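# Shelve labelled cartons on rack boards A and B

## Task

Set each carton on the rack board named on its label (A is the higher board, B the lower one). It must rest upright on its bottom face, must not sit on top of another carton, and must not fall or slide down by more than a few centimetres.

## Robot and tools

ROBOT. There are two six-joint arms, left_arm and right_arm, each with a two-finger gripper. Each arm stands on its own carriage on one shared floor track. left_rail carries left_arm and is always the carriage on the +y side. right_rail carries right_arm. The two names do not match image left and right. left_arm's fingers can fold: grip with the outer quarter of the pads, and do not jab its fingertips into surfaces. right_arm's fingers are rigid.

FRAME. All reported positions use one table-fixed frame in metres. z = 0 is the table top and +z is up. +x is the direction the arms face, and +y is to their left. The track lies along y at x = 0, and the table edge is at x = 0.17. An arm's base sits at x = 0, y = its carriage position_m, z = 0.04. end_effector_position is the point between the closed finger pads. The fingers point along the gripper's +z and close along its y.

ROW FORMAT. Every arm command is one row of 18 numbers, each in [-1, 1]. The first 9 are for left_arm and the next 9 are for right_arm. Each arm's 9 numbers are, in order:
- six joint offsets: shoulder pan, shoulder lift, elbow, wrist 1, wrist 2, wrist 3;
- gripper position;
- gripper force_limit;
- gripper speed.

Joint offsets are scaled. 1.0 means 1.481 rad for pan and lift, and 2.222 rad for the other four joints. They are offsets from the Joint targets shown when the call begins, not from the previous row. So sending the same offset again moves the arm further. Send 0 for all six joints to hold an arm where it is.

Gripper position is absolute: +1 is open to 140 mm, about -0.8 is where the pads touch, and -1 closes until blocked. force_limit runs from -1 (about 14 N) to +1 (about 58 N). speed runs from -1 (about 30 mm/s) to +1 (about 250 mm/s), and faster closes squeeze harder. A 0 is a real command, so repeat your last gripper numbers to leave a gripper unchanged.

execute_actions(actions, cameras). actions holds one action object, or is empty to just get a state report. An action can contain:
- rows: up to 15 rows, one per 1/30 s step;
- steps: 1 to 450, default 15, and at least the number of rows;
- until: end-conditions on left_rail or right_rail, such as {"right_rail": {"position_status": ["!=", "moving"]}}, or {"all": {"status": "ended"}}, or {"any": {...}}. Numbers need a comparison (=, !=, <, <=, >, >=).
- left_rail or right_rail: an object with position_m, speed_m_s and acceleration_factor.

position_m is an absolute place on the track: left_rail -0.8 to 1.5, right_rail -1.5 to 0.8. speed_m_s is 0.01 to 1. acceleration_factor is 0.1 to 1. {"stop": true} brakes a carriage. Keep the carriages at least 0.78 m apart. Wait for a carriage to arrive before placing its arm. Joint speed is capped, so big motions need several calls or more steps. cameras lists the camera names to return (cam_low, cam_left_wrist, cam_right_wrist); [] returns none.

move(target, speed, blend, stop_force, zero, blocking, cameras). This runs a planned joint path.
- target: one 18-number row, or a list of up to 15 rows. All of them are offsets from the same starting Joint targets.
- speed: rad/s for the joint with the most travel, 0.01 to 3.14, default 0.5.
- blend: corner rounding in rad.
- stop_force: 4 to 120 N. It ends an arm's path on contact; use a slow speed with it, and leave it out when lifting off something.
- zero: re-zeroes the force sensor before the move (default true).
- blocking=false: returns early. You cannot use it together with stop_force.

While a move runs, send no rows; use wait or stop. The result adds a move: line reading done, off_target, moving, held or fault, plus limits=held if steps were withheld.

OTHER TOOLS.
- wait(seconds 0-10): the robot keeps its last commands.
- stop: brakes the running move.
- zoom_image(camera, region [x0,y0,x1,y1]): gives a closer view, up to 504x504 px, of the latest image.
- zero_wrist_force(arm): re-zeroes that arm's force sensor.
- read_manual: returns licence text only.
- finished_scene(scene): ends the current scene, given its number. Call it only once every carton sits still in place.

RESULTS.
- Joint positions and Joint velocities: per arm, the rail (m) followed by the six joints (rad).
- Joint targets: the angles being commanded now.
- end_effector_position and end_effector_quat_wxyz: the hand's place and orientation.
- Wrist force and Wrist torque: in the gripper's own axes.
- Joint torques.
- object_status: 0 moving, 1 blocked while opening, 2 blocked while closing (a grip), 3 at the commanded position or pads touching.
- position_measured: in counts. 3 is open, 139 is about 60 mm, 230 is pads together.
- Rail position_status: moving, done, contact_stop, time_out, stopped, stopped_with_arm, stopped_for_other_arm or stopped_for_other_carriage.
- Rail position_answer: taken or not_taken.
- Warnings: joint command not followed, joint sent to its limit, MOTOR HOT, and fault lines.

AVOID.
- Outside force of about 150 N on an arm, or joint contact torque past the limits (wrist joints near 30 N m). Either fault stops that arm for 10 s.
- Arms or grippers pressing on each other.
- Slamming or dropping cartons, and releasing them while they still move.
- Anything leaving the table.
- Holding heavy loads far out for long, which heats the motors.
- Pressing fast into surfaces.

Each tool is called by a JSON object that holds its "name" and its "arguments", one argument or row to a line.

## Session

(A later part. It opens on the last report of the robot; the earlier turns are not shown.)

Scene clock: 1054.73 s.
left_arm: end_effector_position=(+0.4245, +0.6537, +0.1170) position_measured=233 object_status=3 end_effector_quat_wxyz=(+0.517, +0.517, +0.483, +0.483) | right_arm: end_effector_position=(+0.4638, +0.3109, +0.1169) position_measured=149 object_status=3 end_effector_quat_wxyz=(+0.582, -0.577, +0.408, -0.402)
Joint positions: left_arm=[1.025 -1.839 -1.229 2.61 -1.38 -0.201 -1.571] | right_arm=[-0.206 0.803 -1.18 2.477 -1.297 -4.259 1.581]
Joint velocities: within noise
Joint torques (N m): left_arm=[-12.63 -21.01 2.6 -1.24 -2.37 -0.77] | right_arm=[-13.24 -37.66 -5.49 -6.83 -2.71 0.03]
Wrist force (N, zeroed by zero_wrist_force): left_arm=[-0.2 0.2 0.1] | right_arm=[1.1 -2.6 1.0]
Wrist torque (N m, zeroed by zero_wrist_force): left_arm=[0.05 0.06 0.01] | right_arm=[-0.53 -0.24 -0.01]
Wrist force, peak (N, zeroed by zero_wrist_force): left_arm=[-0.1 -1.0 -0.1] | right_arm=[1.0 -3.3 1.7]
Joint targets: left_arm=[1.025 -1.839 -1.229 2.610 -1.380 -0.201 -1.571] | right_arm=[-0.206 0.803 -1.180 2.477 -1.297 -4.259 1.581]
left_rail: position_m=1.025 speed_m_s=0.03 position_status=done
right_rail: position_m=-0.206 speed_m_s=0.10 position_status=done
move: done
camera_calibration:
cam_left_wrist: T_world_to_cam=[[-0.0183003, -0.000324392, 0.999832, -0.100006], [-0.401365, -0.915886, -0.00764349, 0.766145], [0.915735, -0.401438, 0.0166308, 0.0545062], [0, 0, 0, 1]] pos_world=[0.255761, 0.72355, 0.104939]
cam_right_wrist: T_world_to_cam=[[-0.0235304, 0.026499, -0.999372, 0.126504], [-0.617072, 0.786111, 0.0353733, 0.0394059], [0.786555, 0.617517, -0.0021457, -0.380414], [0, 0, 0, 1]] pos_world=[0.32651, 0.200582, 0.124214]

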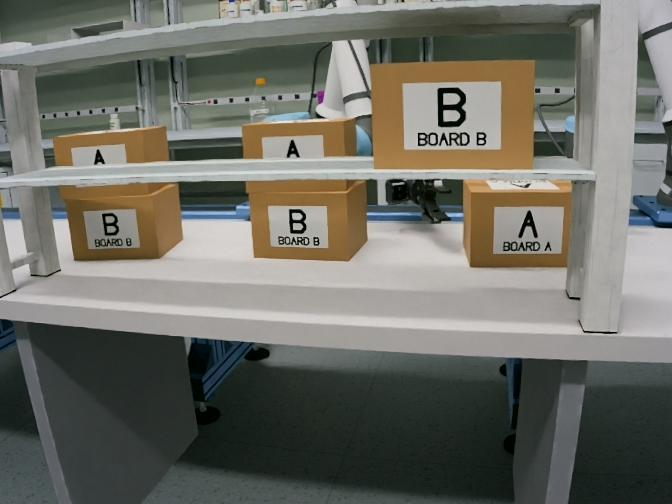

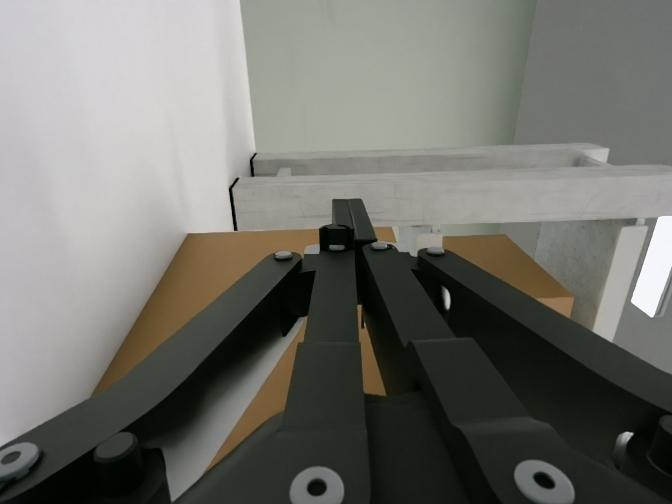

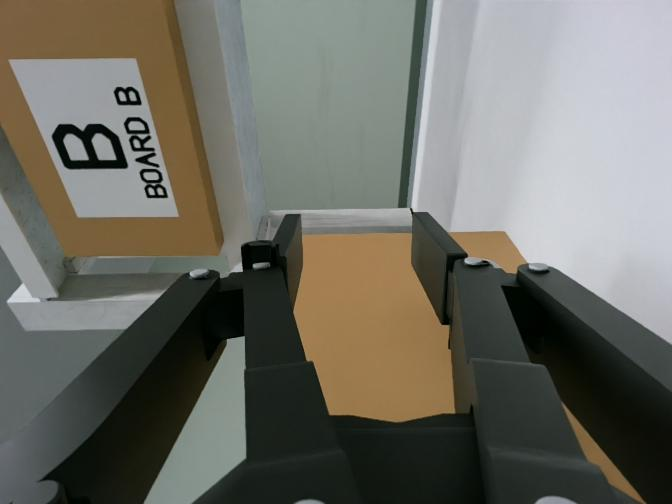

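{"name": "zero_wrist_force", "arguments": {
  "arm": "left_arm"
}}

{"name": "zero_wrist_force", "arguments": {
  "arm": "right_arm"
}}

{"name": "execute_actions", "arguments": {
  "actions": [
    {"left_rail": {"position_m": 0.987, "speed_m_s": 0.04}, "right_rail": {"position_m": -0.176, "speed_m_s": 0.04}, "steps": 90, "until": {"all": {"status": "ended"}}}
  ],
  "cameras": ["cam_left_wrist", "cam_right_wrist"]
}}

Wrist force sensor zeroed.

Wrist force sensor zeroed.

Scene clock: 1070.97 s.
left_arm: end_effector_position=(+0.4245, +0.6154, +0.1169) position_measured=233 object_status=3 end_effector_quat_wxyz=(+0.517, +0.517, +0.483, +0.483) | right_arm: end_effector_position=(+0.4638, +0.3410, +0.1168) position_measured=149 object_status=3 end_effector_quat_wxyz=(+0.582, -0.577, +0.408, -0.402)
Joint positions: left_arm=[0.987 -1.839 -1.229 2.61 -1.38 -0.201 -1.571] | right_arm=[-0.176 0.803 -1.18 2.477 -1.297 -4.259 1.581]
Joint velocities: within noise
Joint torques (N m): left_arm=[-7.25 -20.84 -18.27 -0.4 -1.75 -0.58] | right_arm=[-6.5 -40.86 -12.82 -5.66 -2.36 0.2]
Wrist force (N, zeroed by zero_wrist_force): left_arm=[0.6 0.2 -0.9] | right_arm=[0.0 0.4 0.0]
Wrist torque (N m, zeroed by zero_wrist_force): left_arm=[-0.03 0.09 0.00] | right_arm=[0.11 0.00 0.00]
Wrist force, peak (N, zeroed by zero_wrist_force): left_arm=[1.3 -0.2 -0.1] | right_arm=[-1.3 0.5 0.4]
Joint targets: left_arm=[0.987 -1.839 -1.229 2.610 -1.380 -0.201 -1.571] | right_arm=[-0.176 0.803 -1.180 2.477 -1.297 -4.259 1.581]
Tool commands: left_gripper/position=-1.0 left_gripper/force_limit=-1.0 left_gripper/speed=+0.0 right_gripper/position=-0.157 right_gripper/force_limit=+0.0 right_gripper/speed=+0.0
left_rail: position_m=0.987 speed_m_s=0.04 position_status=done
right_rail: position_m=-0.176 speed_m_s=0.04 position_status=done
camera_calibration:
cam_left_wrist: T_world_to_cam=[[-0.0182091, -0.000365244, 0.999834, -0.0999136], [-0.401366, -0.915886, -0.00764429, 0.731066], [0.915737, -0.401439, 0.0165308, 0.0391434], [0, 0, 0, 1]] pos_world=[0.255761, 0.68525, 0.104838]
cam_right_wrist: T_world_to_cam=[[-0.0235304, 0.026499, -0.999372, 0.125606], [-0.617072, 0.786111, 0.0353733, 0.0157475], [0.786555, 0.617517, -0.0021457, -0.399002], [0, 0, 0, 1]] pos_world=[0.32651, 0.230682, 0.124114]
Images, in order (width x height): cam_left_wrist 672x504, cam_right_wrist 672x504.

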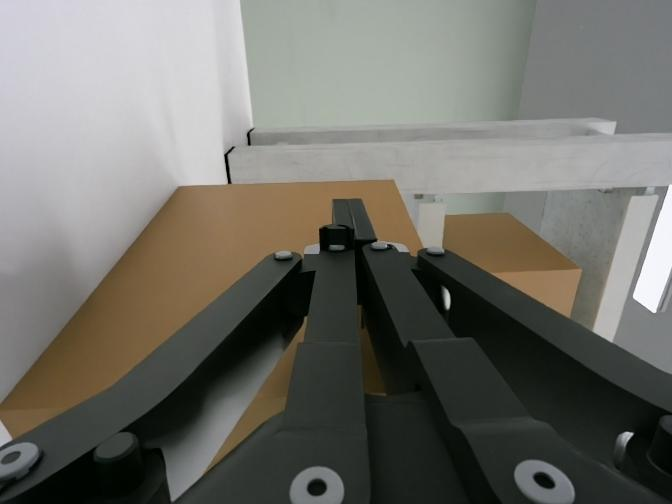

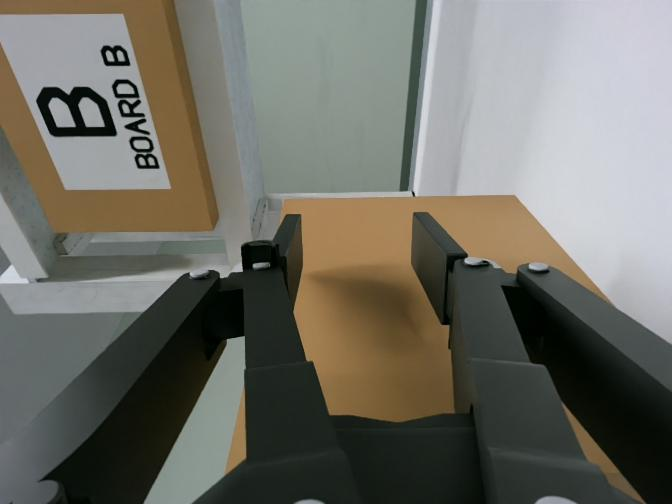

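{"name": "execute_actions", "arguments": {
  "actions": [
    {"left_rail": {"position_m": 0.983, "speed_m_s": 0.02}, "right_rail": {"position_m": -0.172, "speed_m_s": 0.02}, "steps": 45, "until": {"all": {"status": "ended"}}}
  ],
  "cameras": []
}}

{"name": "execute_actions", "arguments": {
  "actions": [
    {"left_rail": {"position_m": 0.980}, "right_rail": {"position_m": -0.169}, "steps": 45, "until": {"all": {"status": "ended"}}}
  ],
  "cameras": []
}}

Scene clock: 1077.57 s.
left_arm: end_effector_position=(+0.4245, +0.6115, +0.1169) position_measured=233 object_status=3 end_effector_quat_wxyz=(+0.517, +0.517, +0.483, +0.483) end_effector_velocity=(+0.001, +0.001, +0.000) end_effector_angular_velocity=(-0.001, +0.000, +0.001) | right_arm: end_effector_position=(+0.4638, +0.3449, +0.1168) position_measured=149 object_status=3 end_effector_quat_wxyz=(+0.582, -0.577, +0.408, -0.402)
Joint positions: left_arm=[0.983 -1.839 -1.229 2.61 -1.38 -0.201 -1.571] | right_arm=[-0.172 0.803 -1.18 2.477 -1.297 -4.259 1.581]
Joint velocities: left_arm=[-0.001 0.001 -0.001 0.002 -0.002 0 0] | right_arm=[within noise]
Joint torques (N m): left_arm=[-1.99 -38.26 -17.44 0.39 -0.7 -1.14] | right_arm=[-4.3 -47.61 -18.54 -4.42 -2.01 0.16]
Wrist force (N, zeroed by zero_wrist_force): left_arm=[1.3 -0.6 -1.5] | right_arm=[0.0 0.5 0.2]
Wrist torque (N m, zeroed by zero_wrist_force): left_arm=[-0.07 0.06 0.00] | right_arm=[0.12 0.00 0.00]
Wrist force, peak (N, zeroed by zero_wrist_force): left_arm=[1.7 0.1 -1.5] | right_arm=[-0.7 0.5 0.4]
Joint targets: left_arm=[0.983 -1.839 -1.229 2.610 -1.380 -0.201 -1.571] | right_arm=[-0.172 0.803 -1.180 2.477 -1.297 -4.259 1.581]
Tool commands: left_gripper/position=-1.0 left_gripper/force_limit=-1.0 left_gripper/speed=+0.0 right_gripper/position=-0.157 right_gripper/force_limit=+0.0 right_gripper/speed=+0.0
left_rail: position_m=0.983 speed_m_s=0.02 position_status=done
right_rail: position_m=-0.172 speed_m_s=0.02 position_status=done
No camera images: "cameras" was empty.

Scene clock: 1078.03 s.
left_arm: end_effector_position=(+0.4245, +0.6086, +0.1169) position_measured=233 object_status=3 end_effector_quat_wxyz=(+0.517, +0.517, +0.483, +0.483) | right_arm: end_effector_position=(+0.4638, +0.3478, +0.1168) position_measured=149 object_status=3 end_effector_quat_wxyz=(+0.582, -0.577, +0.408, -0.402)
Joint positions: left_arm=[0.98 -1.839 -1.229 2.61 -1.38 -0.201 -1.571] | right_arm=[-0.169 0.803 -1.18 2.477 -1.297 -4.259 1.581]
Joint velocities: within noise
Joint torques (N m): left_arm=[-0.83 -43.5 -14.63 0.32 5.55 -0.33] | right_arm=[-4.48 -48.25 -19.12 -4.33 -1.89 0.24]
Wrist force (N, zeroed by zero_wrist_force): left_arm=[15.5 -0.1 -6.4] | right_arm=[21.3 -3.5 -9.3]
Wrist torque (N m, zeroed by zero_wrist_force): left_arm=[-0.07 0.55 -0.02] | right_arm=[0.32 0.42 0.16]
Wrist force, peak (N, zeroed by zero_wrist_force): left_arm=[15.9 0.6 -6.3] | right_arm=[21.3 -3.5 -9.3]
Joint targets: left_arm=[0.980 -1.839 -1.229 2.610 -1.380 -0.201 -1.571] | right_arm=[-0.169 0.803 -1.180 2.477 -1.297 -4.259 1.581]
Tool commands: left_gripper/position=-1.0 left_gripper/force_limit=-1.0 left_gripper/speed=+0.0 right_gripper/position=-0.157 right_gripper/force_limit=+0.0 right_gripper/speed=+0.0
left_rail: position_m=0.980 speed_m_s=0.02 position_status=done
right_rail: position_m=-0.169 speed_m_s=0.02 position_status=done
No camera images: "cameras" was empty.

{"name": "execute_actions", "arguments": {
  "actions": [
    {"left_rail": {"position_m": 0.9785}, "right_rail": {"position_m": -0.1677}, "steps": 40, "until": {"all": {"status": "ended"}}}
  ],
  "cameras": []
}}

Scene clock: 1082.27 s.
left_arm: end_effector_position=(+0.4245, +0.6072, +0.1169) position_measured=233 object_status=3 end_effector_quat_wxyz=(+0.517, +0.517, +0.483, +0.483) end_effector_velocity=(+0.000, +0.000, +0.000) end_effector_angular_velocity=(+0.000, +0.000, +0.000) | right_arm: end_effector_position=(+0.4638, +0.3491, +0.1168) position_measured=149 object_status=3 end_effector_quat_wxyz=(+0.582, -0.577, +0.408, -0.402)
Joint positions: left_arm=[0.979 -1.839 -1.229 2.61 -1.38 -0.201 -1.571] | right_arm=[-0.168 0.803 -1.18 2.477 -1.297 -4.259 1.581]
Joint velocities: left_arm=[-0.001 0 0.001 0 -0.001 0 0] | right_arm=[within noise]
Joint torques (N m): left_arm=[-1.42 -52.86 -28.91 -0.49 10.13 -0.69] | right_arm=[3.29 -58.2 -25.09 -3.12 -7.95 0.33]
Wrist force (N, zeroed by zero_wrist_force): left_arm=[35.0 -0.9 -13.0] | right_arm=[36.3 -7.1 -12.8]
Wrist torque (N m, zeroed by zero_wrist_force): left_arm=[-0.10 1.31 -0.02] | right_arm=[0.35 0.74 0.23]
Wrist force, peak (N, zeroed by zero_wrist_force): left_arm=[35.2 -0.3 -12.5] | right_arm=[36.3 -7.1 -12.8]
Joint targets: left_arm=[0.979 -1.839 -1.229 2.610 -1.380 -0.201 -1.571] | right_arm=[-0.168 0.803 -1.180 2.477 -1.297 -4.259 1.581]
Tool commands: left_gripper/position=-1.0 left_gripper/force_limit=-1.0 left_gripper/speed=+0.0 right_gripper/position=-0.157 right_gripper/force_limit=+0.0 right_gripper/speed=+0.0
left_rail: position_m=0.979 speed_m_s=0.02 position_status=done
right_rail: position_m=-0.168 speed_m_s=0.02 position_status=done
No camera images: "cameras" was empty.

{"name": "execute_actions", "arguments": {
  "actions": [
    {"left_rail": {"position_m": 0.9775}, "right_rail": {"position_m": -0.1666}, "steps": 40, "until": {"all": {"status": "ended"}}}
  ],
  "cameras": ["cam_left_wrist", "cam_right_wrist"]
}}

Scene clock: 1086.03 s.
left_arm: end_effector_position=(+0.4245, +0.6060, +0.1169) position_measured=233 object_status=3 end_effector_quat_wxyz=(+0.517, +0.517, +0.483, +0.483) | right_arm: end_effector_position=(+0.4638, +0.3502, +0.1169) position_measured=149 object_status=3 end_effector_quat_wxyz=(+0.582, -0.577, +0.408, -0.402)
Joint positions: left_arm=[0.978 -1.839 -1.229 2.61 -1.38 -0.201 -1.571] | right_arm=[-0.167 0.803 -1.18 2.477 -1.297 -4.259 1.581]
Joint velocities: within noise
Joint torques (N m): left_arm=[-24.77 -62.64 -41.63 -3.77 10.09 -0.96] | right_arm=[26.88 -57.5 -30.26 -1.9 -19.83 0.76]
Wrist force (N, zeroed by zero_wrist_force): left_arm=[50.3 -1.8 -14.1] | right_arm=[51.9 -11.6 -18.9]
Wrist torque (N m, zeroed by zero_wrist_force): left_arm=[0.02 1.83 0.00] | right_arm=[0.46 1.06 0.30]
Wrist force, peak (N, zeroed by zero_wrist_force): left_arm=[50.5 -1.4 -14.1] | right_arm=[51.9 -11.6 -18.9]
Joint targets: left_arm=[0.978 -1.839 -1.229 2.610 -1.380 -0.201 -1.571] | right_arm=[-0.167 0.803 -1.180 2.477 -1.297 -4.259 1.581]
Tool commands: left_gripper/position=-1.0 left_gripper/force_limit=-1.0 left_gripper/speed=+0.0 right_gripper/position=-0.157 right_gripper/force_limit=+0.0 right_gripper/speed=+0.0
left_rail: position_m=0.978 speed_m_s=0.02 position_status=done
right_rail: position_m=-0.167 speed_m_s=0.02 position_status=done
camera_calibration:
cam_left_wrist: T_world_to_cam=[[-0.0183003, -0.000324392, 0.999832, -0.0999212], [-0.401365, -0.915886, -0.00764349, 0.722457], [0.915735, -0.401438, 0.0166308, 0.0353592], [0, 0, 0, 1]] pos_world=[0.255761, 0.67585, 0.104839]
cam_right_wrist: T_world_to_cam=[[-0.0235275, 0.0265031, -0.999372, 0.125358], [-0.616962, 0.786198, 0.0353744, 0.00838044], [0.786642, 0.617406, -0.00214584, -0.404746], [0, 0, 0, 1]] pos_world=[0.32651, 0.239982, 0.124114]
Images, in order (width x height): cam_left_wrist 672x504, cam_right_wrist 672x504.

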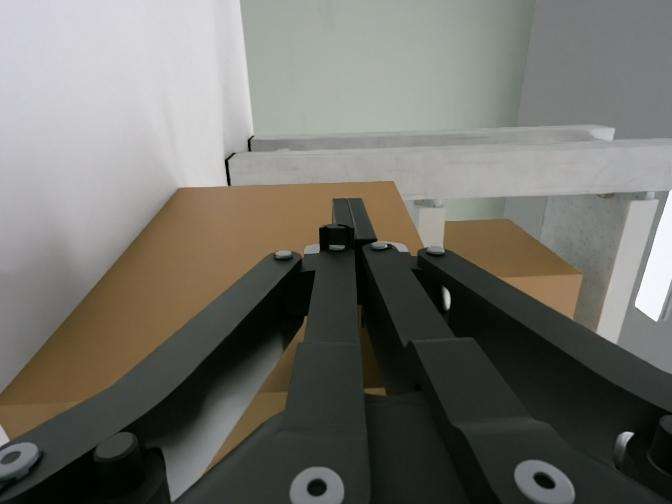

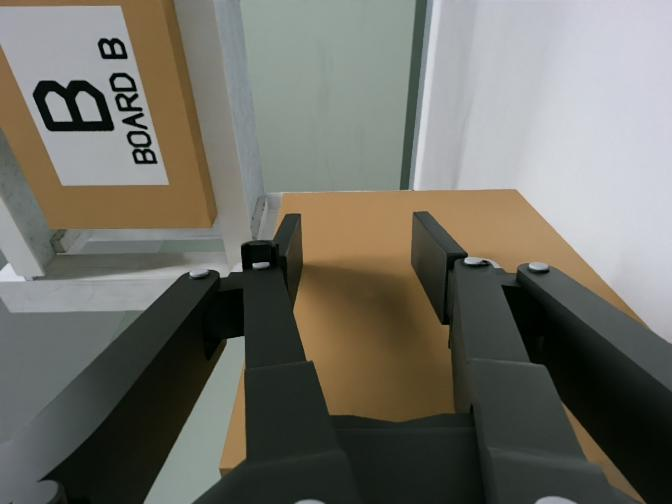

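{"name": "move", "arguments": {
  "target": [0,-0.025477,-0.000672,0.017653,0,0,-1,-1,0,0,-0.020547,-0.000553,0.014248,0,0,-0.157,0,0],
  "speed": 0.03,
  "cameras": ["cam_left_wrist", "cam_right_wrist"]
}}

Scene clock: 1181.53 s.
left_arm: end_effector_position=(+0.4245, +0.6060, +0.1289) position_measured=233 object_status=3 end_effector_quat_wxyz=(+0.517, +0.517, +0.483, +0.483) | right_arm: end_effector_position=(+0.4638, +0.3503, +0.1288) position_measured=149 object_status=3 end_effector_quat_wxyz=(+0.582, -0.577, +0.408, -0.402)
Joint positions: left_arm=[0.977 -1.839 -1.267 2.608 -1.341 -0.201 -1.571] | right_arm=[-0.167 0.803 -1.21 2.476 -1.266 -4.259 1.581]
Joint velocities: within noise
Joint torques (N m): left_arm=[-24.73 -66.72 -54.94 -0.2 10.13 -0.54] | right_arm=[33.32 -72.84 -44.47 -3.59 -19.8 0.57]
Wrist force (N, zeroed by zero_wrist_force): left_arm=[48.4 -10.8 -10.0] | right_arm=[49.8 8.6 -9.0]
Wrist torque (N m, zeroed by zero_wrist_force): left_arm=[0.13 1.83 0.11] | right_arm=[-0.07 1.16 0.33]
Wrist force, peak (N, zeroed by zero_wrist_force): left_arm=[51.7 -1.8 -15.0] | right_arm=[52.6 -12.6 -19.8]
Joint targets: left_arm=[0.978 -1.839 -1.267 2.608 -1.341 -0.201 -1.571] | right_arm=[-0.167 0.803 -1.210 2.476 -1.266 -4.259 1.581]
left_rail: position_m=0.977 position_m_goal=0.978 speed_m_s=0.02 position_status=done
right_rail: position_m=-0.167 speed_m_s=0.02 position_status=done
move: done
camera_calibration:
cam_left_wrist: T_world_to_cam=[[-0.0183003, -0.000324392, 0.999832, -0.111919], [-0.401365, -0.915886, -0.00764349, 0.722549], [0.915735, -0.401438, 0.0166308, 0.0351597], [0, 0, 0, 1]] pos_world=[0.255761, 0.67585, 0.116839]
cam_right_wrist: T_world_to_cam=[[-0.0235304, 0.026499, -0.999372, 0.137352], [-0.617072, 0.786111, 0.0353733, 0.0080122], [0.786555, 0.617517, -0.0021457, -0.404719], [0, 0, 0, 1]] pos_world=[0.32651, 0.239982, 0.136114]
Images, in order (width x height): cam_left_wrist 672x504, cam_right_wrist 672x504.

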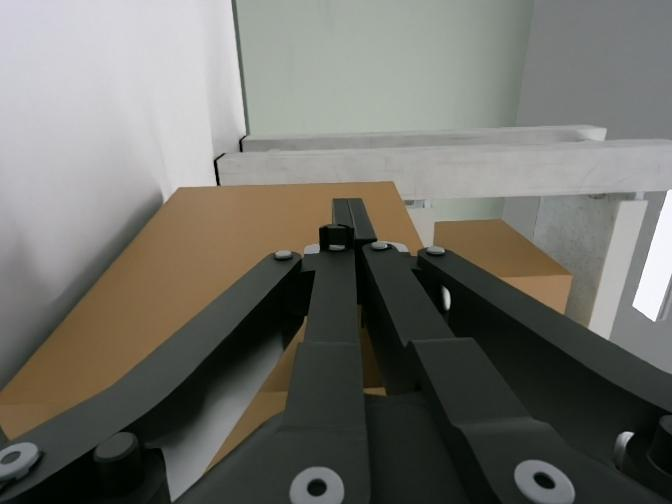

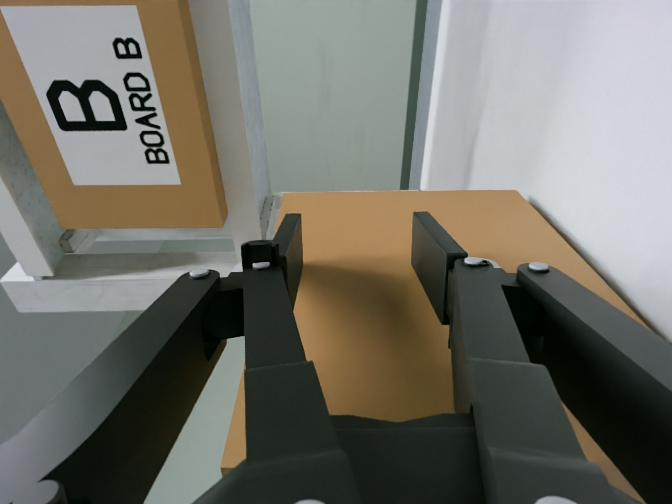

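{"name": "move", "arguments": {
  "target": [
    [0,-0.121275,-0.008678,0.089510,0,0,-1,-1,0,0,-0.098317,-0.007189,0.072719,0,0,-0.157,0,0],
    [0,-0.227159,-0.025520,0.176925,0,0,-1,-1,0,0,-0.186312,-0.021379,0.145559,0,0,-0.157,0,0],
    [0,-0.313708,-0.049284,0.258376,0,0,-1,-1,0,0,-0.261282,-0.041850,0.215999,0,0,-0.157,0,0],
    [0,-0.380626,-0.078659,0.332352,0,0,-1,-1,0,0,-0.322278,-0.067776,0.282580,0,0,-0.157,0,0],
    [0,-0.429779,-0.112549,0.399004,0,0,-1,-1,0,0,-0.369691,-0.098382,0.344787,0,0,-0.157,0,0],
    [0,-0.463793,-0.150151,0.459277,0,0,-1,-1,0,0,-0.404674,-0.133035,0.402757,0,0,-0.157,0,0],
    [0,-0.485236,-0.190934,0.514351,0,0,-1,-1,0,0,-0.428641,-0.171278,0.456974,0,0,-0.157,0,0],
    [0,-0.497461,-0.244433,0.575999,0,0,-1,-1,0,0,-0.444933,-0.222255,0.518810,0,0,-0.157,0,0]
  ],
  "speed": 0.16,
  "blend": 0.012,
  "cameras": ["cam_left_wrist", "cam_right_wrist"]
}}

Scene clock: 1205.40 s.
left_arm: end_effector_position=(+0.4245, +0.6059, +0.6219) position_measured=233 object_status=3 end_effector_quat_wxyz=(+0.517, +0.517, +0.483, +0.483) | right_arm: end_effector_position=(+0.4638, +0.3503, +0.6219) position_measured=149 object_status=3 end_effector_quat_wxyz=(+0.582, -0.577, +0.408, -0.402)
Joint positions: left_arm=[0.977 -1.839 -2.004 2.065 -0.062 -0.201 -1.571] | right_arm=[-0.167 0.803 -1.869 1.982 -0.113 -4.259 1.581]
Joint velocities: within noise
Joint torques (N m): left_arm=[-33.3 -9.72 -71.6 -0.17 22.47 0] | right_arm=[35.14 -26.47 -61.78 -2.95 -20.05 0.48]
Wrist force (N, zeroed by zero_wrist_force): left_arm=[50.1 -9.8 -10.0] | right_arm=[51.5 8.7 -9.4]
Wrist torque (N m, zeroed by zero_wrist_force): left_arm=[0.22 1.80 0.10] | right_arm=[0.09 1.07 0.28]
Wrist force, peak (N, zeroed by zero_wrist_force): left_arm=[65.9 -10.9 -13.8] | right_arm=[67.8 8.9 -12.0]
Joint targets: left_arm=[0.978 -1.839 -2.004 2.065 -0.061 -0.201 -1.571] | right_arm=[-0.167 0.803 -1.869 1.982 -0.113 -4.259 1.581]
left_rail: position_m=0.977 position_m_goal=0.978 speed_m_s=0.02 position_status=done
right_rail: position_m=-0.167 speed_m_s=0.02 position_status=done
move: done
camera_calibration:
cam_left_wrist: T_world_to_cam=[[-0.0182199, -0.000143944, 0.999834, -0.604981], [-0.401287, -0.915922, -0.00744447, 0.726108], [0.915771, -0.401356, 0.0166302, 0.0268559], [0, 0, 0, 1]] pos_world=[0.255761, 0.67575, 0.609839]
cam_right_wrist: T_world_to_cam=[[-0.0234514, 0.0265603, -0.999372, 0.630105], [-0.617075, 0.786109, 0.0353728, -0.00936693], [0.786555, 0.617517, -0.00204571, -0.403802], [0, 0, 0, 1]] pos_world=[0.32661, 0.239982, 0.629215]
Images, in order (width x height): cam_left_wrist 672x504, cam_right_wrist 672x504.

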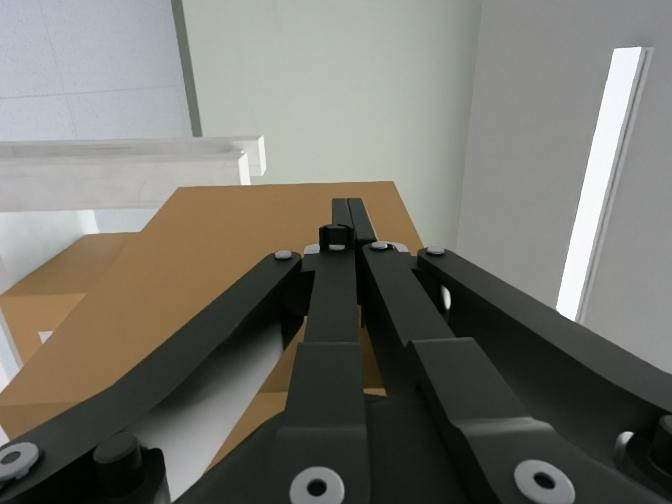

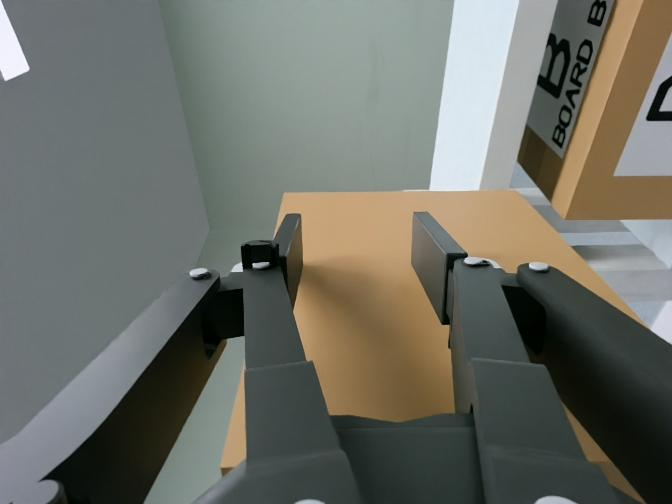

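{"name": "move", "arguments": {
  "target": [
    [0.064475,0.055886,-0.021958,-0.015291,0.042973,0,-1,-1,0,-0.076851,-0.030429,0.013383,0.006898,-0.051222,0,-0.157,0,0],
    [0.124751,0.109224,-0.045785,-0.027014,0.083148,0,-1,-1,0,-0.161455,-0.051053,0.021934,0.012094,-0.107613,0,-0.157,0,0],
    [0.182331,0.160001,-0.071153,-0.035491,0.121526,0,-1,-1,0,-0.246499,-0.058010,0.024724,0.013941,-0.164296,0,-0.157,0,0],
    [0.238922,0.203883,-0.095236,-0.040655,0.159245,0,-1,-1,0,-0.315901,-0.044708,0.019347,0.010451,-0.210554,0,-0.157,0,0],
    [0.297007,0.240665,-0.116992,-0.043415,0.197960,0,-1,-1,0,-0.361912,-0.011330,0.005091,0.002461,-0.241220,0,-0.157,0,0],
    [0.351567,0.272307,-0.136861,-0.044636,0.234325,0,-1,-1,0,-0.388987,0.030791,-0.014492,-0.006031,-0.259266,0,-0.157,0,0],
    [0.403654,0.301372,-0.156057,-0.044813,0.269042,0,-1,-1,0,-0.404032,0.077437,-0.038298,-0.013315,-0.269294,0,-0.157,0,0],
    [0.454126,0.334119,-0.178769,-0.043927,0.302683,0,-1,-1,0,-0.417020,0.126168,-0.065598,-0.018495,-0.277951,0,-0.157,0,0]
  ],
  "speed": [0.11, 0.11, 0.11, 0.11, 0.11, 0.11, 0.09, 0.08],
  "blend": 0.012,
  "cameras": ["cam_left_wrist", "cam_right_wrist", "cam_low"]
}}

Scene clock: 1313.20 s.
left_arm: end_effector_position=(+0.7365, +0.4690, +0.6219) position_measured=233 object_status=3 end_effector_quat_wxyz=(+0.517, +0.517, +0.483, +0.483) | right_arm: end_effector_position=(+0.7757, +0.2131, +0.6220) position_measured=149 object_status=3 end_effector_quat_wxyz=(+0.582, -0.577, +0.408, -0.402)
Joint positions: left_arm=[0.977 -1.167 -1.509 1.668 -0.159 0.472 -1.571] | right_arm=[-0.167 0.186 -1.682 1.837 -0.154 -4.877 1.581]
Joint velocities: within noise
Joint torques (N m): left_arm=[-16.38 -23.82 -76.46 -2.5 23.49 0.28] | right_arm=[22.39 -38.42 -62.32 -12.69 -23.98 0.91]
Wrist force (N, zeroed by zero_wrist_force): left_arm=[43.4 -7.2 -8.8] | right_arm=[44.9 11.1 -7.9]
Wrist torque (N m, zeroed by zero_wrist_force): left_arm=[0.08 1.58 0.05] | right_arm=[-0.21 0.87 -0.51]
Wrist force, peak (N, zeroed by zero_wrist_force): left_arm=[53.0 -9.6 -11.1] | right_arm=[54.9 11.6 -10.6]
Joint targets: left_arm=[0.978 -1.167 -1.509 1.668 -0.159 0.472 -1.571] | right_arm=[-0.167 0.186 -1.682 1.836 -0.154 -4.877 1.581]
left_rail: position_m=0.977 position_m_goal=0.978 speed_m_s=0.02 position_status=done
right_rail: position_m=-0.167 speed_m_s=0.02 position_status=done
move: done
camera_calibration:
cam_left_wrist: T_world_to_cam=[[-0.0181682, -0.000278754, 0.999835, -0.599273], [-0.401164, -0.915975, -0.00754501, 0.72594], [0.915826, -0.401235, 0.0165298, -0.313846], [0, 0, 0, 1]] pos_world=[0.567761, 0.53885, 0.609839]
cam_right_wrist: T_world_to_cam=[[-0.0234491, 0.0265651, -0.999372, 0.641062], [-0.616964, 0.786196, 0.0353749, 0.290873], [0.786642, 0.617406, -0.00204584, -0.56445], [0, 0, 0, 1]] pos_world=[0.63851, 0.102782, 0.629215]

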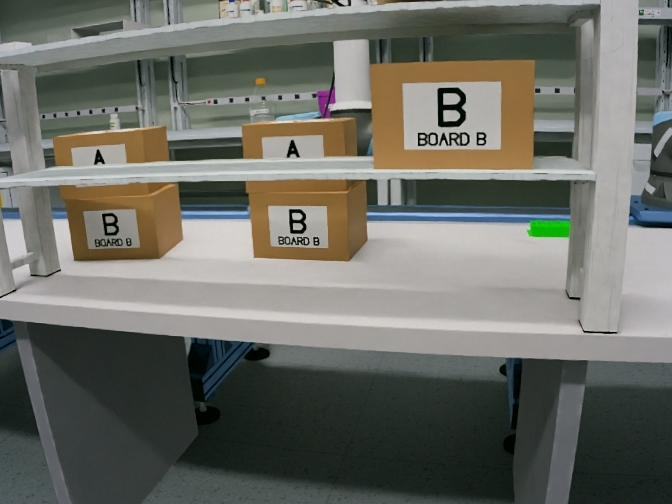

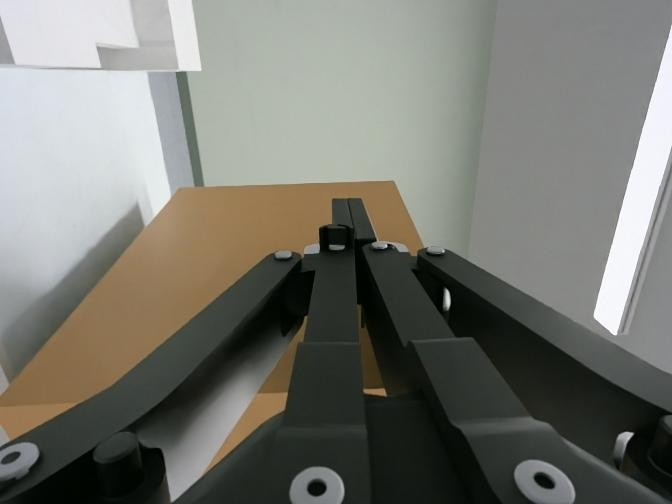

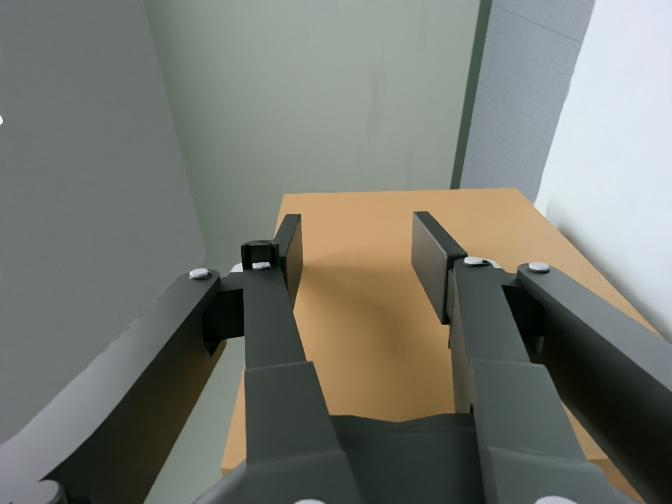

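{"name": "move", "arguments": {
  "target": [0,0.002242,0.007991,-0.009485,0,0,-1,-1,0,0,0.002256,0.008254,-0.009758,0,0,-0.157,0,0],
  "speed": 0.03,
  "cameras": []
}}

{"name": "move", "arguments": {
  "target": [0,0.002970,0.009106,-0.011085,0,0,-1,-1,0,0,0.003020,0.009442,-0.011455,0,0,-0.157,0,0],
  "speed": 0.01,
  "stop_force": 5,
  "cameras": ["cam_low"]
}}

Scene clock: 1330.90 s.
left_arm: end_effector_position=(+0.7367, +0.4691, +0.6100) position_measured=233 object_status=3 end_effector_quat_wxyz=(+0.517, +0.517, +0.483, +0.483) | right_arm: end_effector_position=(+0.7759, +0.2131, +0.6101) position_measured=149 object_status=3 end_effector_quat_wxyz=(+0.582, -0.577, +0.408, -0.402)
Joint positions: left_arm=[0.977 -1.167 -1.506 1.685 -0.18 0.472 -1.571] | right_arm=[-0.167 0.186 -1.679 1.855 -0.176 -4.877 1.581]
Joint velocities: within noise
Joint torques (N m): left_arm=[-16.82 -21.55 -54.76 -11.96 23.27 0] | right_arm=[23.49 -36.85 -45.95 -13.34 -22.82 1.09]
Wrist force (N, zeroed by zero_wrist_force): left_arm=[42.8 -7.5 -9.0] | right_arm=[44.1 11.2 -7.4]
Wrist torque (N m, zeroed by zero_wrist_force): left_arm=[0.02 1.55 0.06] | right_arm=[-0.23 0.89 -0.52]
Wrist force, peak (N, zeroed by zero_wrist_force): left_arm=[43.6 -7.8 -9.1] | right_arm=[44.8 12.2 -8.4]
Joint targets: left_arm=[0.978 -1.167 -1.506 1.686 -0.180 0.472 -1.571] | right_arm=[-0.167 0.186 -1.679 1.855 -0.176 -4.877 1.581]
left_rail: position_m=0.977 position_m_goal=0.978 speed_m_s=0.02 position_status=done
right_rail: position_m=-0.167 speed_m_s=0.02 position_status=done
move: done
No camera images: "cameras" was empty.

Scene clock: 1333.87 s.
left_arm: end_effector_position=(+0.7367, +0.4690, +0.6020) position_measured=233 object_status=3 end_effector_quat_wxyz=(+0.517, +0.517, +0.483, +0.483) | right_arm: end_effector_position=(+0.7759, +0.2131, +0.6008) position_measured=149 object_status=3 end_effector_quat_wxyz=(+0.582, -0.577, +0.408, -0.402)
Joint positions: left_arm=[0.977 -1.167 -1.503 1.697 -0.194 0.472 -1.571] | right_arm=[-0.167 0.186 -1.676 1.869 -0.193 -4.877 1.581]
Joint velocities: within noise
Joint torques (N m): left_arm=[-19.65 -48.89 -74.61 -2.63 23.06 0.32] | right_arm=[24.2 -54.34 -57.49 -1.76 -22.33 1.13]
Wrist force (N, zeroed by zero_wrist_force): left_arm=[44.5 -6.9 -10.0] | right_arm=[46.1 7.9 -8.5]
Wrist torque (N m, zeroed by zero_wrist_force): left_arm=[0.03 1.61 0.04] | right_arm=[-0.57 0.89 -0.16]
Wrist force, peak (N, zeroed by zero_wrist_force): left_arm=[45.1 -6.0 -9.3] | right_arm=[46.3 10.8 -7.7]
Joint targets: left_arm=[0.978 -1.167 -1.503 1.697 -0.194 0.472 -1.571] | right_arm=[-0.167 0.186 -1.676 1.869 -0.193 -4.877 1.581]
left_rail: position_m=0.977 position_m_goal=0.978 speed_m_s=0.02 position_status=done
right_rail: position_m=-0.167 speed_m_s=0.02 position_status=done
move: contact (left_arm, right_arm); left_arm: the wrist 1 is farthest, 0.011 rad from its target
Images, in order (width x height): cam_low 672x504.

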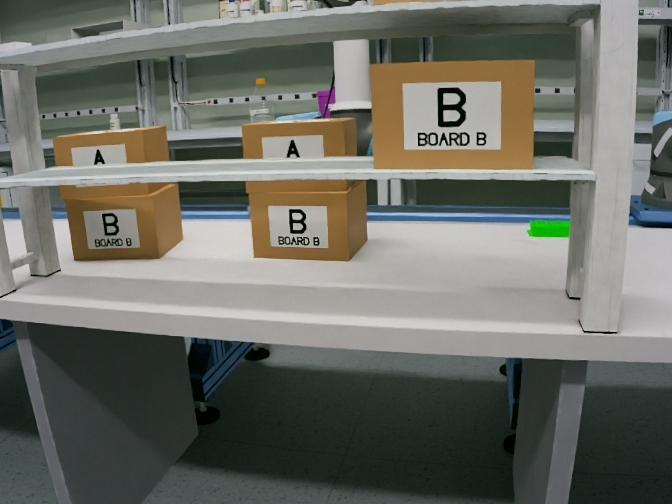

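{"name": "move", "arguments": {
  "target": [0,0.000170,0.000520,-0.000634,0,0,-1,-1,0,0,0.000238,0.000741,-0.000900,0,0,-0.157,0,0],
  "speed": 0.01,
  "cameras": []
}}

{"name": "execute_actions", "arguments": {
  "actions": [
    {"left_rail": {"position_m": 1.0, "speed_m_s": 0.03}, "right_rail": {"position_m": -0.189, "speed_m_s": 0.03}, "steps": 75, "until": {"all": {"status": "ended"}}}
  ],
  "cameras": ["cam_left_wrist", "cam_right_wrist"]
}}

Scene clock: 1342.87 s.
left_arm: end_effector_position=(+0.7367, +0.4691, +0.6014) position_measured=233 object_status=3 end_effector_quat_wxyz=(+0.517, +0.516, +0.483, +0.483) | right_arm: end_effector_position=(+0.7759, +0.2131, +0.5998) position_measured=149 object_status=3 end_effector_quat_wxyz=(+0.582, -0.577, +0.408, -0.402)
Joint positions: left_arm=[0.978 -1.167 -1.503 1.698 -0.195 0.472 -1.571] | right_arm=[-0.167 0.186 -1.676 1.87 -0.195 -4.877 1.581]
Joint velocities: within noise
Joint torques (N m): left_arm=[-21.66 -18.9 -46.39 -9.64 23.26 0.04] | right_arm=[24.44 -26.78 -35.1 -7.95 -22.61 1.05]
Wrist force (N, zeroed by zero_wrist_force): left_arm=[43.1 1.9 -4.7] | right_arm=[44.7 -0.4 -5.0]
Wrist torque (N m, zeroed by zero_wrist_force): left_arm=[-0.17 1.64 -0.06] | right_arm=[-0.71 0.92 0.00]
Wrist force, peak (N, zeroed by zero_wrist_force): left_arm=[45.1 -6.2 -9.8] | right_arm=[46.2 7.3 -8.6]
Joint targets: left_arm=[0.978 -1.167 -1.503 1.698 -0.195 0.472 -1.571] | right_arm=[-0.167 0.186 -1.676 1.870 -0.195 -4.877 1.581]
left_rail: position_m=0.978 speed_m_s=0.02 position_status=done
right_rail: position_m=-0.167 speed_m_s=0.02 position_status=done
move: done
No camera images: "cameras" was empty.

Scene clock: 1343.93 s.
left_arm: end_effector_position=(+0.7367, +0.4916, +0.6011) position_measured=233 object_status=3 end_effector_quat_wxyz=(+0.517, +0.517, +0.483, +0.483) | right_arm: end_effector_position=(+0.7759, +0.1906, +0.5997) position_measured=149 object_status=3 end_effector_quat_wxyz=(+0.582, -0.577, +0.408, -0.402)
Joint positions: left_arm=[1 -1.167 -1.503 1.698 -0.195 0.472 -1.571] | right_arm=[-0.189 0.186 -1.676 1.87 -0.195 -4.877 1.581]
Joint velocities: within noise
Joint torques (N m): left_arm=[-3.08 -68.5 -39.64 0.96 -1.66 0.31] | right_arm=[-12.76 -29.01 -42.13 -4.36 2.91 0.93]
Wrist force (N, zeroed by zero_wrist_force): left_arm=[0.1 -0.4 -0.3] | right_arm=[-4.8 1.0 0.3]
Wrist torque (N m, zeroed by zero_wrist_force): left_arm=[-0.11 -0.02 -0.01] | right_arm=[0.16 1.02 -0.02]
Wrist force, peak (N, zeroed by zero_wrist_force): left_arm=[43.3 1.5 -5.4] | right_arm=[44.7 0.1 -5.1]
Joint targets: left_arm=[1.000 -1.167 -1.503 1.698 -0.195 0.472 -1.571] | right_arm=[-0.189 0.186 -1.676 1.870 -0.195 -4.877 1.581]
Tool commands: left_gripper/position=-1.0 left_gripper/force_limit=-1.0 left_gripper/speed=+0.0 right_gripper/position=-0.157 right_gripper/force_limit=+0.0 right_gripper/speed=+0.0
left_rail: position_m=1.000 speed_m_s=0.03 position_status=done
right_rail: position_m=-0.189 speed_m_s=0.03 position_status=done
camera_calibration:
cam_left_wrist: T_world_to_cam=[[-0.018167, -0.00027676, 0.999835, -0.578468], [-0.401248, -0.915939, -0.00754421, 0.746499], [0.915789, -0.401318, 0.0165288, -0.304589], [0, 0, 0, 1]] pos_world=[0.567961, 0.56135, 0.589039]
cam_right_wrist: T_world_to_cam=[[-0.0232906, 0.026687, -0.999372, 0.619263], [-0.61697, 0.786191, 0.0353729, 0.309339], [0.786642, 0.617407, -0.00184586, -0.550866], [0, 0, 0, 1]] pos_world=[0.63861, 0.0803821, 0.606916]
Images, in order (width x height): cam_left_wrist 672x504, cam_right_wrist 672x504.

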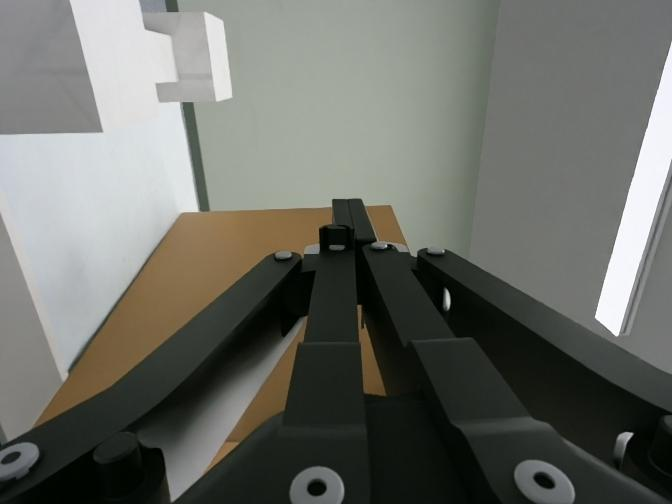

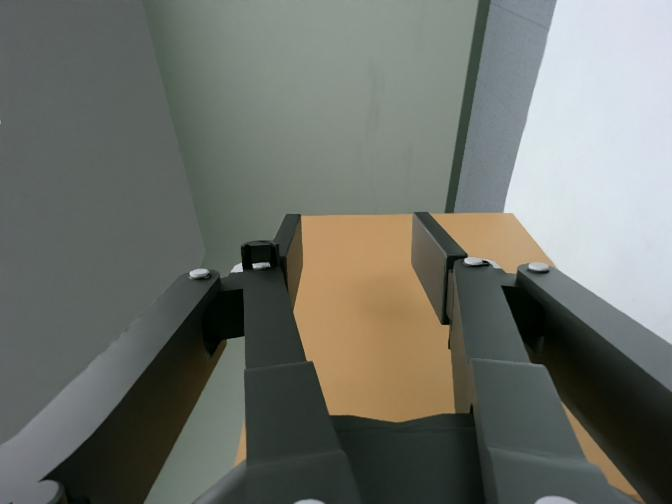

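{"name": "move", "arguments": {
  "target": [
    [-0.050472,-0.037097,0.009099,0.015626,-0.033640,0,-1,-1,0,0.012987,-0.053271,0.011971,0.023580,0.008656,0,-0.157,0,0],
    [-0.102560,-0.066162,0.028296,0.015803,-0.068358,0,-1,-1,0,0.028032,-0.099917,0.035777,0.030864,0.018684,0,-0.157,0,0],
    [-0.157119,-0.097803,0.048164,0.017023,-0.104722,0,-1,-1,0,0.055108,-0.142038,0.055360,0.039356,0.036731,0,-0.157,0,0],
    [-0.430105,-0.304801,0.259438,-0.056283,-0.246613,0,-1,-1,0,0.457991,-0.090449,0.139489,-0.079158,0.345318,0,-0.157,0,0]
  ],
  "speed": [0.12, 0.25, 0.25, 0.4],
  "blend": [0.01, 0.02, 0.02, 0],
  "cameras": ["cam_low"]
}}

{"name": "execute_actions", "arguments": {
  "actions": [
    {"right_rail": {"position_m": -0.6803, "speed_m_s": 0.4}, "steps": 20}
  ],
  "cameras": []
}}

{"name": "execute_actions", "arguments": {
  "actions": [
    {"left_rail": {"position_m": 0.5297, "speed_m_s": 0.4}, "steps": 120, "until": {"all": {"status": "ended"}}}
  ],
  "cameras": ["cam_left_wrist", "cam_right_wrist"]
}}

Scene clock: 1399.90 s.
left_arm: end_effector_position=(+0.4335, +0.6017, +0.4891) position_measured=233 object_status=3 end_effector_quat_wxyz=(+0.538, +0.537, +0.459, +0.459) | right_arm: end_effector_position=(+0.4485, +0.3070, +0.4892) position_measured=149 object_status=3 end_effector_quat_wxyz=(+0.563, -0.559, +0.434, -0.428)
Joint positions: left_arm=[1 -1.804 -1.954 2.274 -0.32 -0.076 -1.571] | right_arm=[-0.189 0.864 -1.81 2.18 -0.371 -4.11 1.581]
Joint velocities: within noise
Joint torques (N m): left_arm=[-16.02 -31.67 -35.77 -2.12 -2.37 0.45] | right_arm=[10.24 -11.82 -32.56 -6.5 3.83 0.98]
Wrist force (N, zeroed by zero_wrist_force): left_arm=[-0.1 -0.2 -0.2] | right_arm=[-4.6 1.3 0.4]
Wrist torque (N m, zeroed by zero_wrist_force): left_arm=[-0.05 0.01 -0.02] | right_arm=[0.23 1.02 -0.04]
Wrist force, peak (N, zeroed by zero_wrist_force): left_arm=[1.0 -1.4 -1.1] | right_arm=[-5.9 2.2 -1.0]
Joint targets: left_arm=[1.000 -1.804 -1.954 2.275 -0.320 -0.076 -1.571] | right_arm=[-0.189 0.864 -1.810 2.180 -0.371 -4.110 1.581]
left_rail: position_m=1.000 speed_m_s=0.03 position_status=done
right_rail: position_m=-0.189 speed_m_s=0.03 position_status=done
move: done
Images, in order (width x height): cam_low 672x504.

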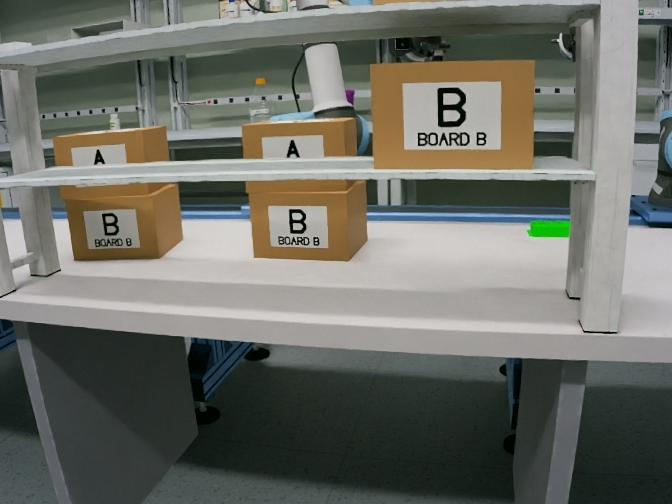

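Scene clock: 1402.00 s.
left_arm: end_effector_position=(+0.4335, +0.6017, +0.4891) position_measured=233 object_status=3 end_effector_quat_wxyz=(+0.538, +0.538, +0.459, +0.459) | right_arm: end_effector_position=(+0.4484, -0.1842, +0.4892) position_measured=149 object_status=3 end_effector_quat_wxyz=(+0.563, -0.559, +0.434, -0.428) end_effector_velocity=(+0.000, -0.001, +0.001) end_effector_angular_velocity=(+0.003, -0.001, +0.001)
Joint positions: left_arm=[1 -1.804 -1.954 2.275 -0.32 -0.076 -1.571] | right_arm=[-0.68 0.864 -1.81 2.18 -0.371 -4.11 1.581]
Joint velocities: left_arm=[within noise] | right_arm=[-0.001 -0.002 -0.002 0 0 -0.003 0.002]
Joint torques (N m): left_arm=[-15.37 -30.22 -39.96 -1.23 -2.27 0.46] | right_arm=[7.13 -31.48 -39.49 -0.82 2.01 1.18]
Wrist force (N, zeroed by zero_wrist_force): left_arm=[0.0 -0.6 -0.2] | right_arm=[-4.9 1.1 0.1]
Wrist torque (N m, zeroed by zero_wrist_force): left_arm=[-0.13 -0.03 -0.02] | right_arm=[0.16 1.09 -0.04]
Wrist force, peak (N, zeroed by zero_wrist_force): left_arm=[0.0 -0.8 -0.4] | right_arm=[-7.2 1.4 0.9]
Joint targets: left_arm=[1.000 -1.804 -1.954 2.275 -0.320 -0.076 -1.571] | right_arm=[-0.680 0.864 -1.810 2.180 -0.371 -4.110 1.581]
Tool commands: left_gripper/position=-1.0 left_gripper/force_limit=-1.0 left_gripper/speed=+0.0 right_gripper/position=-0.157 right_gripper/force_limit=+0.0 right_gripper/speed=+0.0
left_rail: position_m=1.000 speed_m_s=0.03 position_status=done
right_rail: position_m=-0.680 speed_m_s=0.40 position_status=done
No camera images: "cameras" was empty.

Scene clock: 1404.07 s.
left_arm: end_effector_position=(+0.4335, +0.1315, +0.4891) position_measured=233 object_status=3 end_effector_quat_wxyz=(+0.538, +0.537, +0.459, +0.459) end_effector_velocity=(+0.000, -0.001, +0.001) end_effector_angular_velocity=(-0.002, +0.001, +0.001) | right_arm: end_effector_position=(+0.4484, -0.1843, +0.4892) position_measured=149 object_status=3 end_effector_quat_wxyz=(+0.563, -0.559, +0.434, -0.428)
Joint positions: left_arm=[0.53 -1.804 -1.954 2.275 -0.32 -0.076 -1.571] | right_arm=[-0.68 0.864 -1.81 2.18 -0.371 -4.11 1.581]
Joint velocities: left_arm=[-0.001 0 -0.001 -0.001 0 0 0] | right_arm=[within noise]
Joint torques (N m): left_arm=[-9.2 8.14 -41.09 -0.65 -0.3 0.47] | right_arm=[-0.78 -26.16 -47.85 -0.09 -0.26 1.29]
Wrist force (N, zeroed by zero_wrist_force): left_arm=[0.2 -0.3 -0.4] | right_arm=[-4.8 1.2 0.4]
Wrist torque (N m, zeroed by zero_wrist_force): left_arm=[-0.06 -0.06 -0.02] | right_arm=[0.19 1.07 -0.04]
Wrist force, peak (N, zeroed by zero_wrist_force): left_arm=[2.0 -0.6 -0.5] | right_arm=[-5.2 1.2 0.6]
Joint targets: left_arm=[0.530 -1.804 -1.954 2.275 -0.320 -0.076 -1.571] | right_arm=[-0.680 0.864 -1.810 2.180 -0.371 -4.110 1.581]
Tool commands: left_gripper/position=-1.0 left_gripper/force_limit=-1.0 left_gripper/speed=+0.0 right_gripper/position=-0.157 right_gripper/force_limit=+0.0 right_gripper/speed=+0.0
left_rail: position_m=0.530 speed_m_s=0.40 position_status=done
right_rail: position_m=-0.680 speed_m_s=0.40 position_status=done
camera_calibration:
cam_left_wrist: T_world_to_cam=[[-0.0181099, 0.00156536, 0.999835, -0.472381], [-0.481118, -0.876625, -0.00734199, 0.323633], [0.876469, -0.481171, 0.0166287, -0.141944], [0, 0, 0, 1]] pos_world=[0.27156, 0.216145, 0.477039]
cam_right_wrist: T_world_to_cam=[[-0.0209116, 0.0285952, -0.999372, 0.510479], [-0.544706, 0.837881, 0.0353722, 0.383133], [0.838366, 0.545104, -0.00194549, -0.0984481], [0, 0, 0, 1]] pos_world=[0.301905, -0.281952, 0.496415]
Images, in order (width x height): cam_left_wrist 672x504, cam_right_wrist 672x504.

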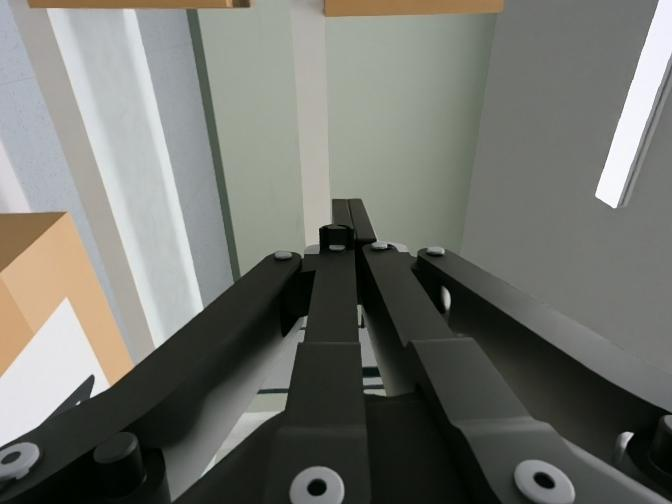

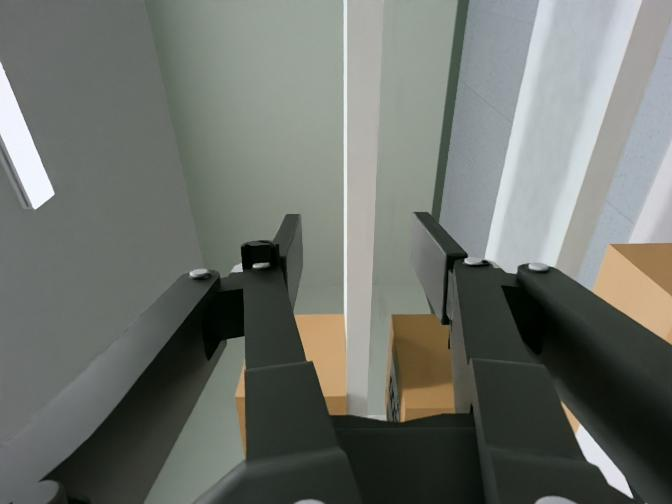

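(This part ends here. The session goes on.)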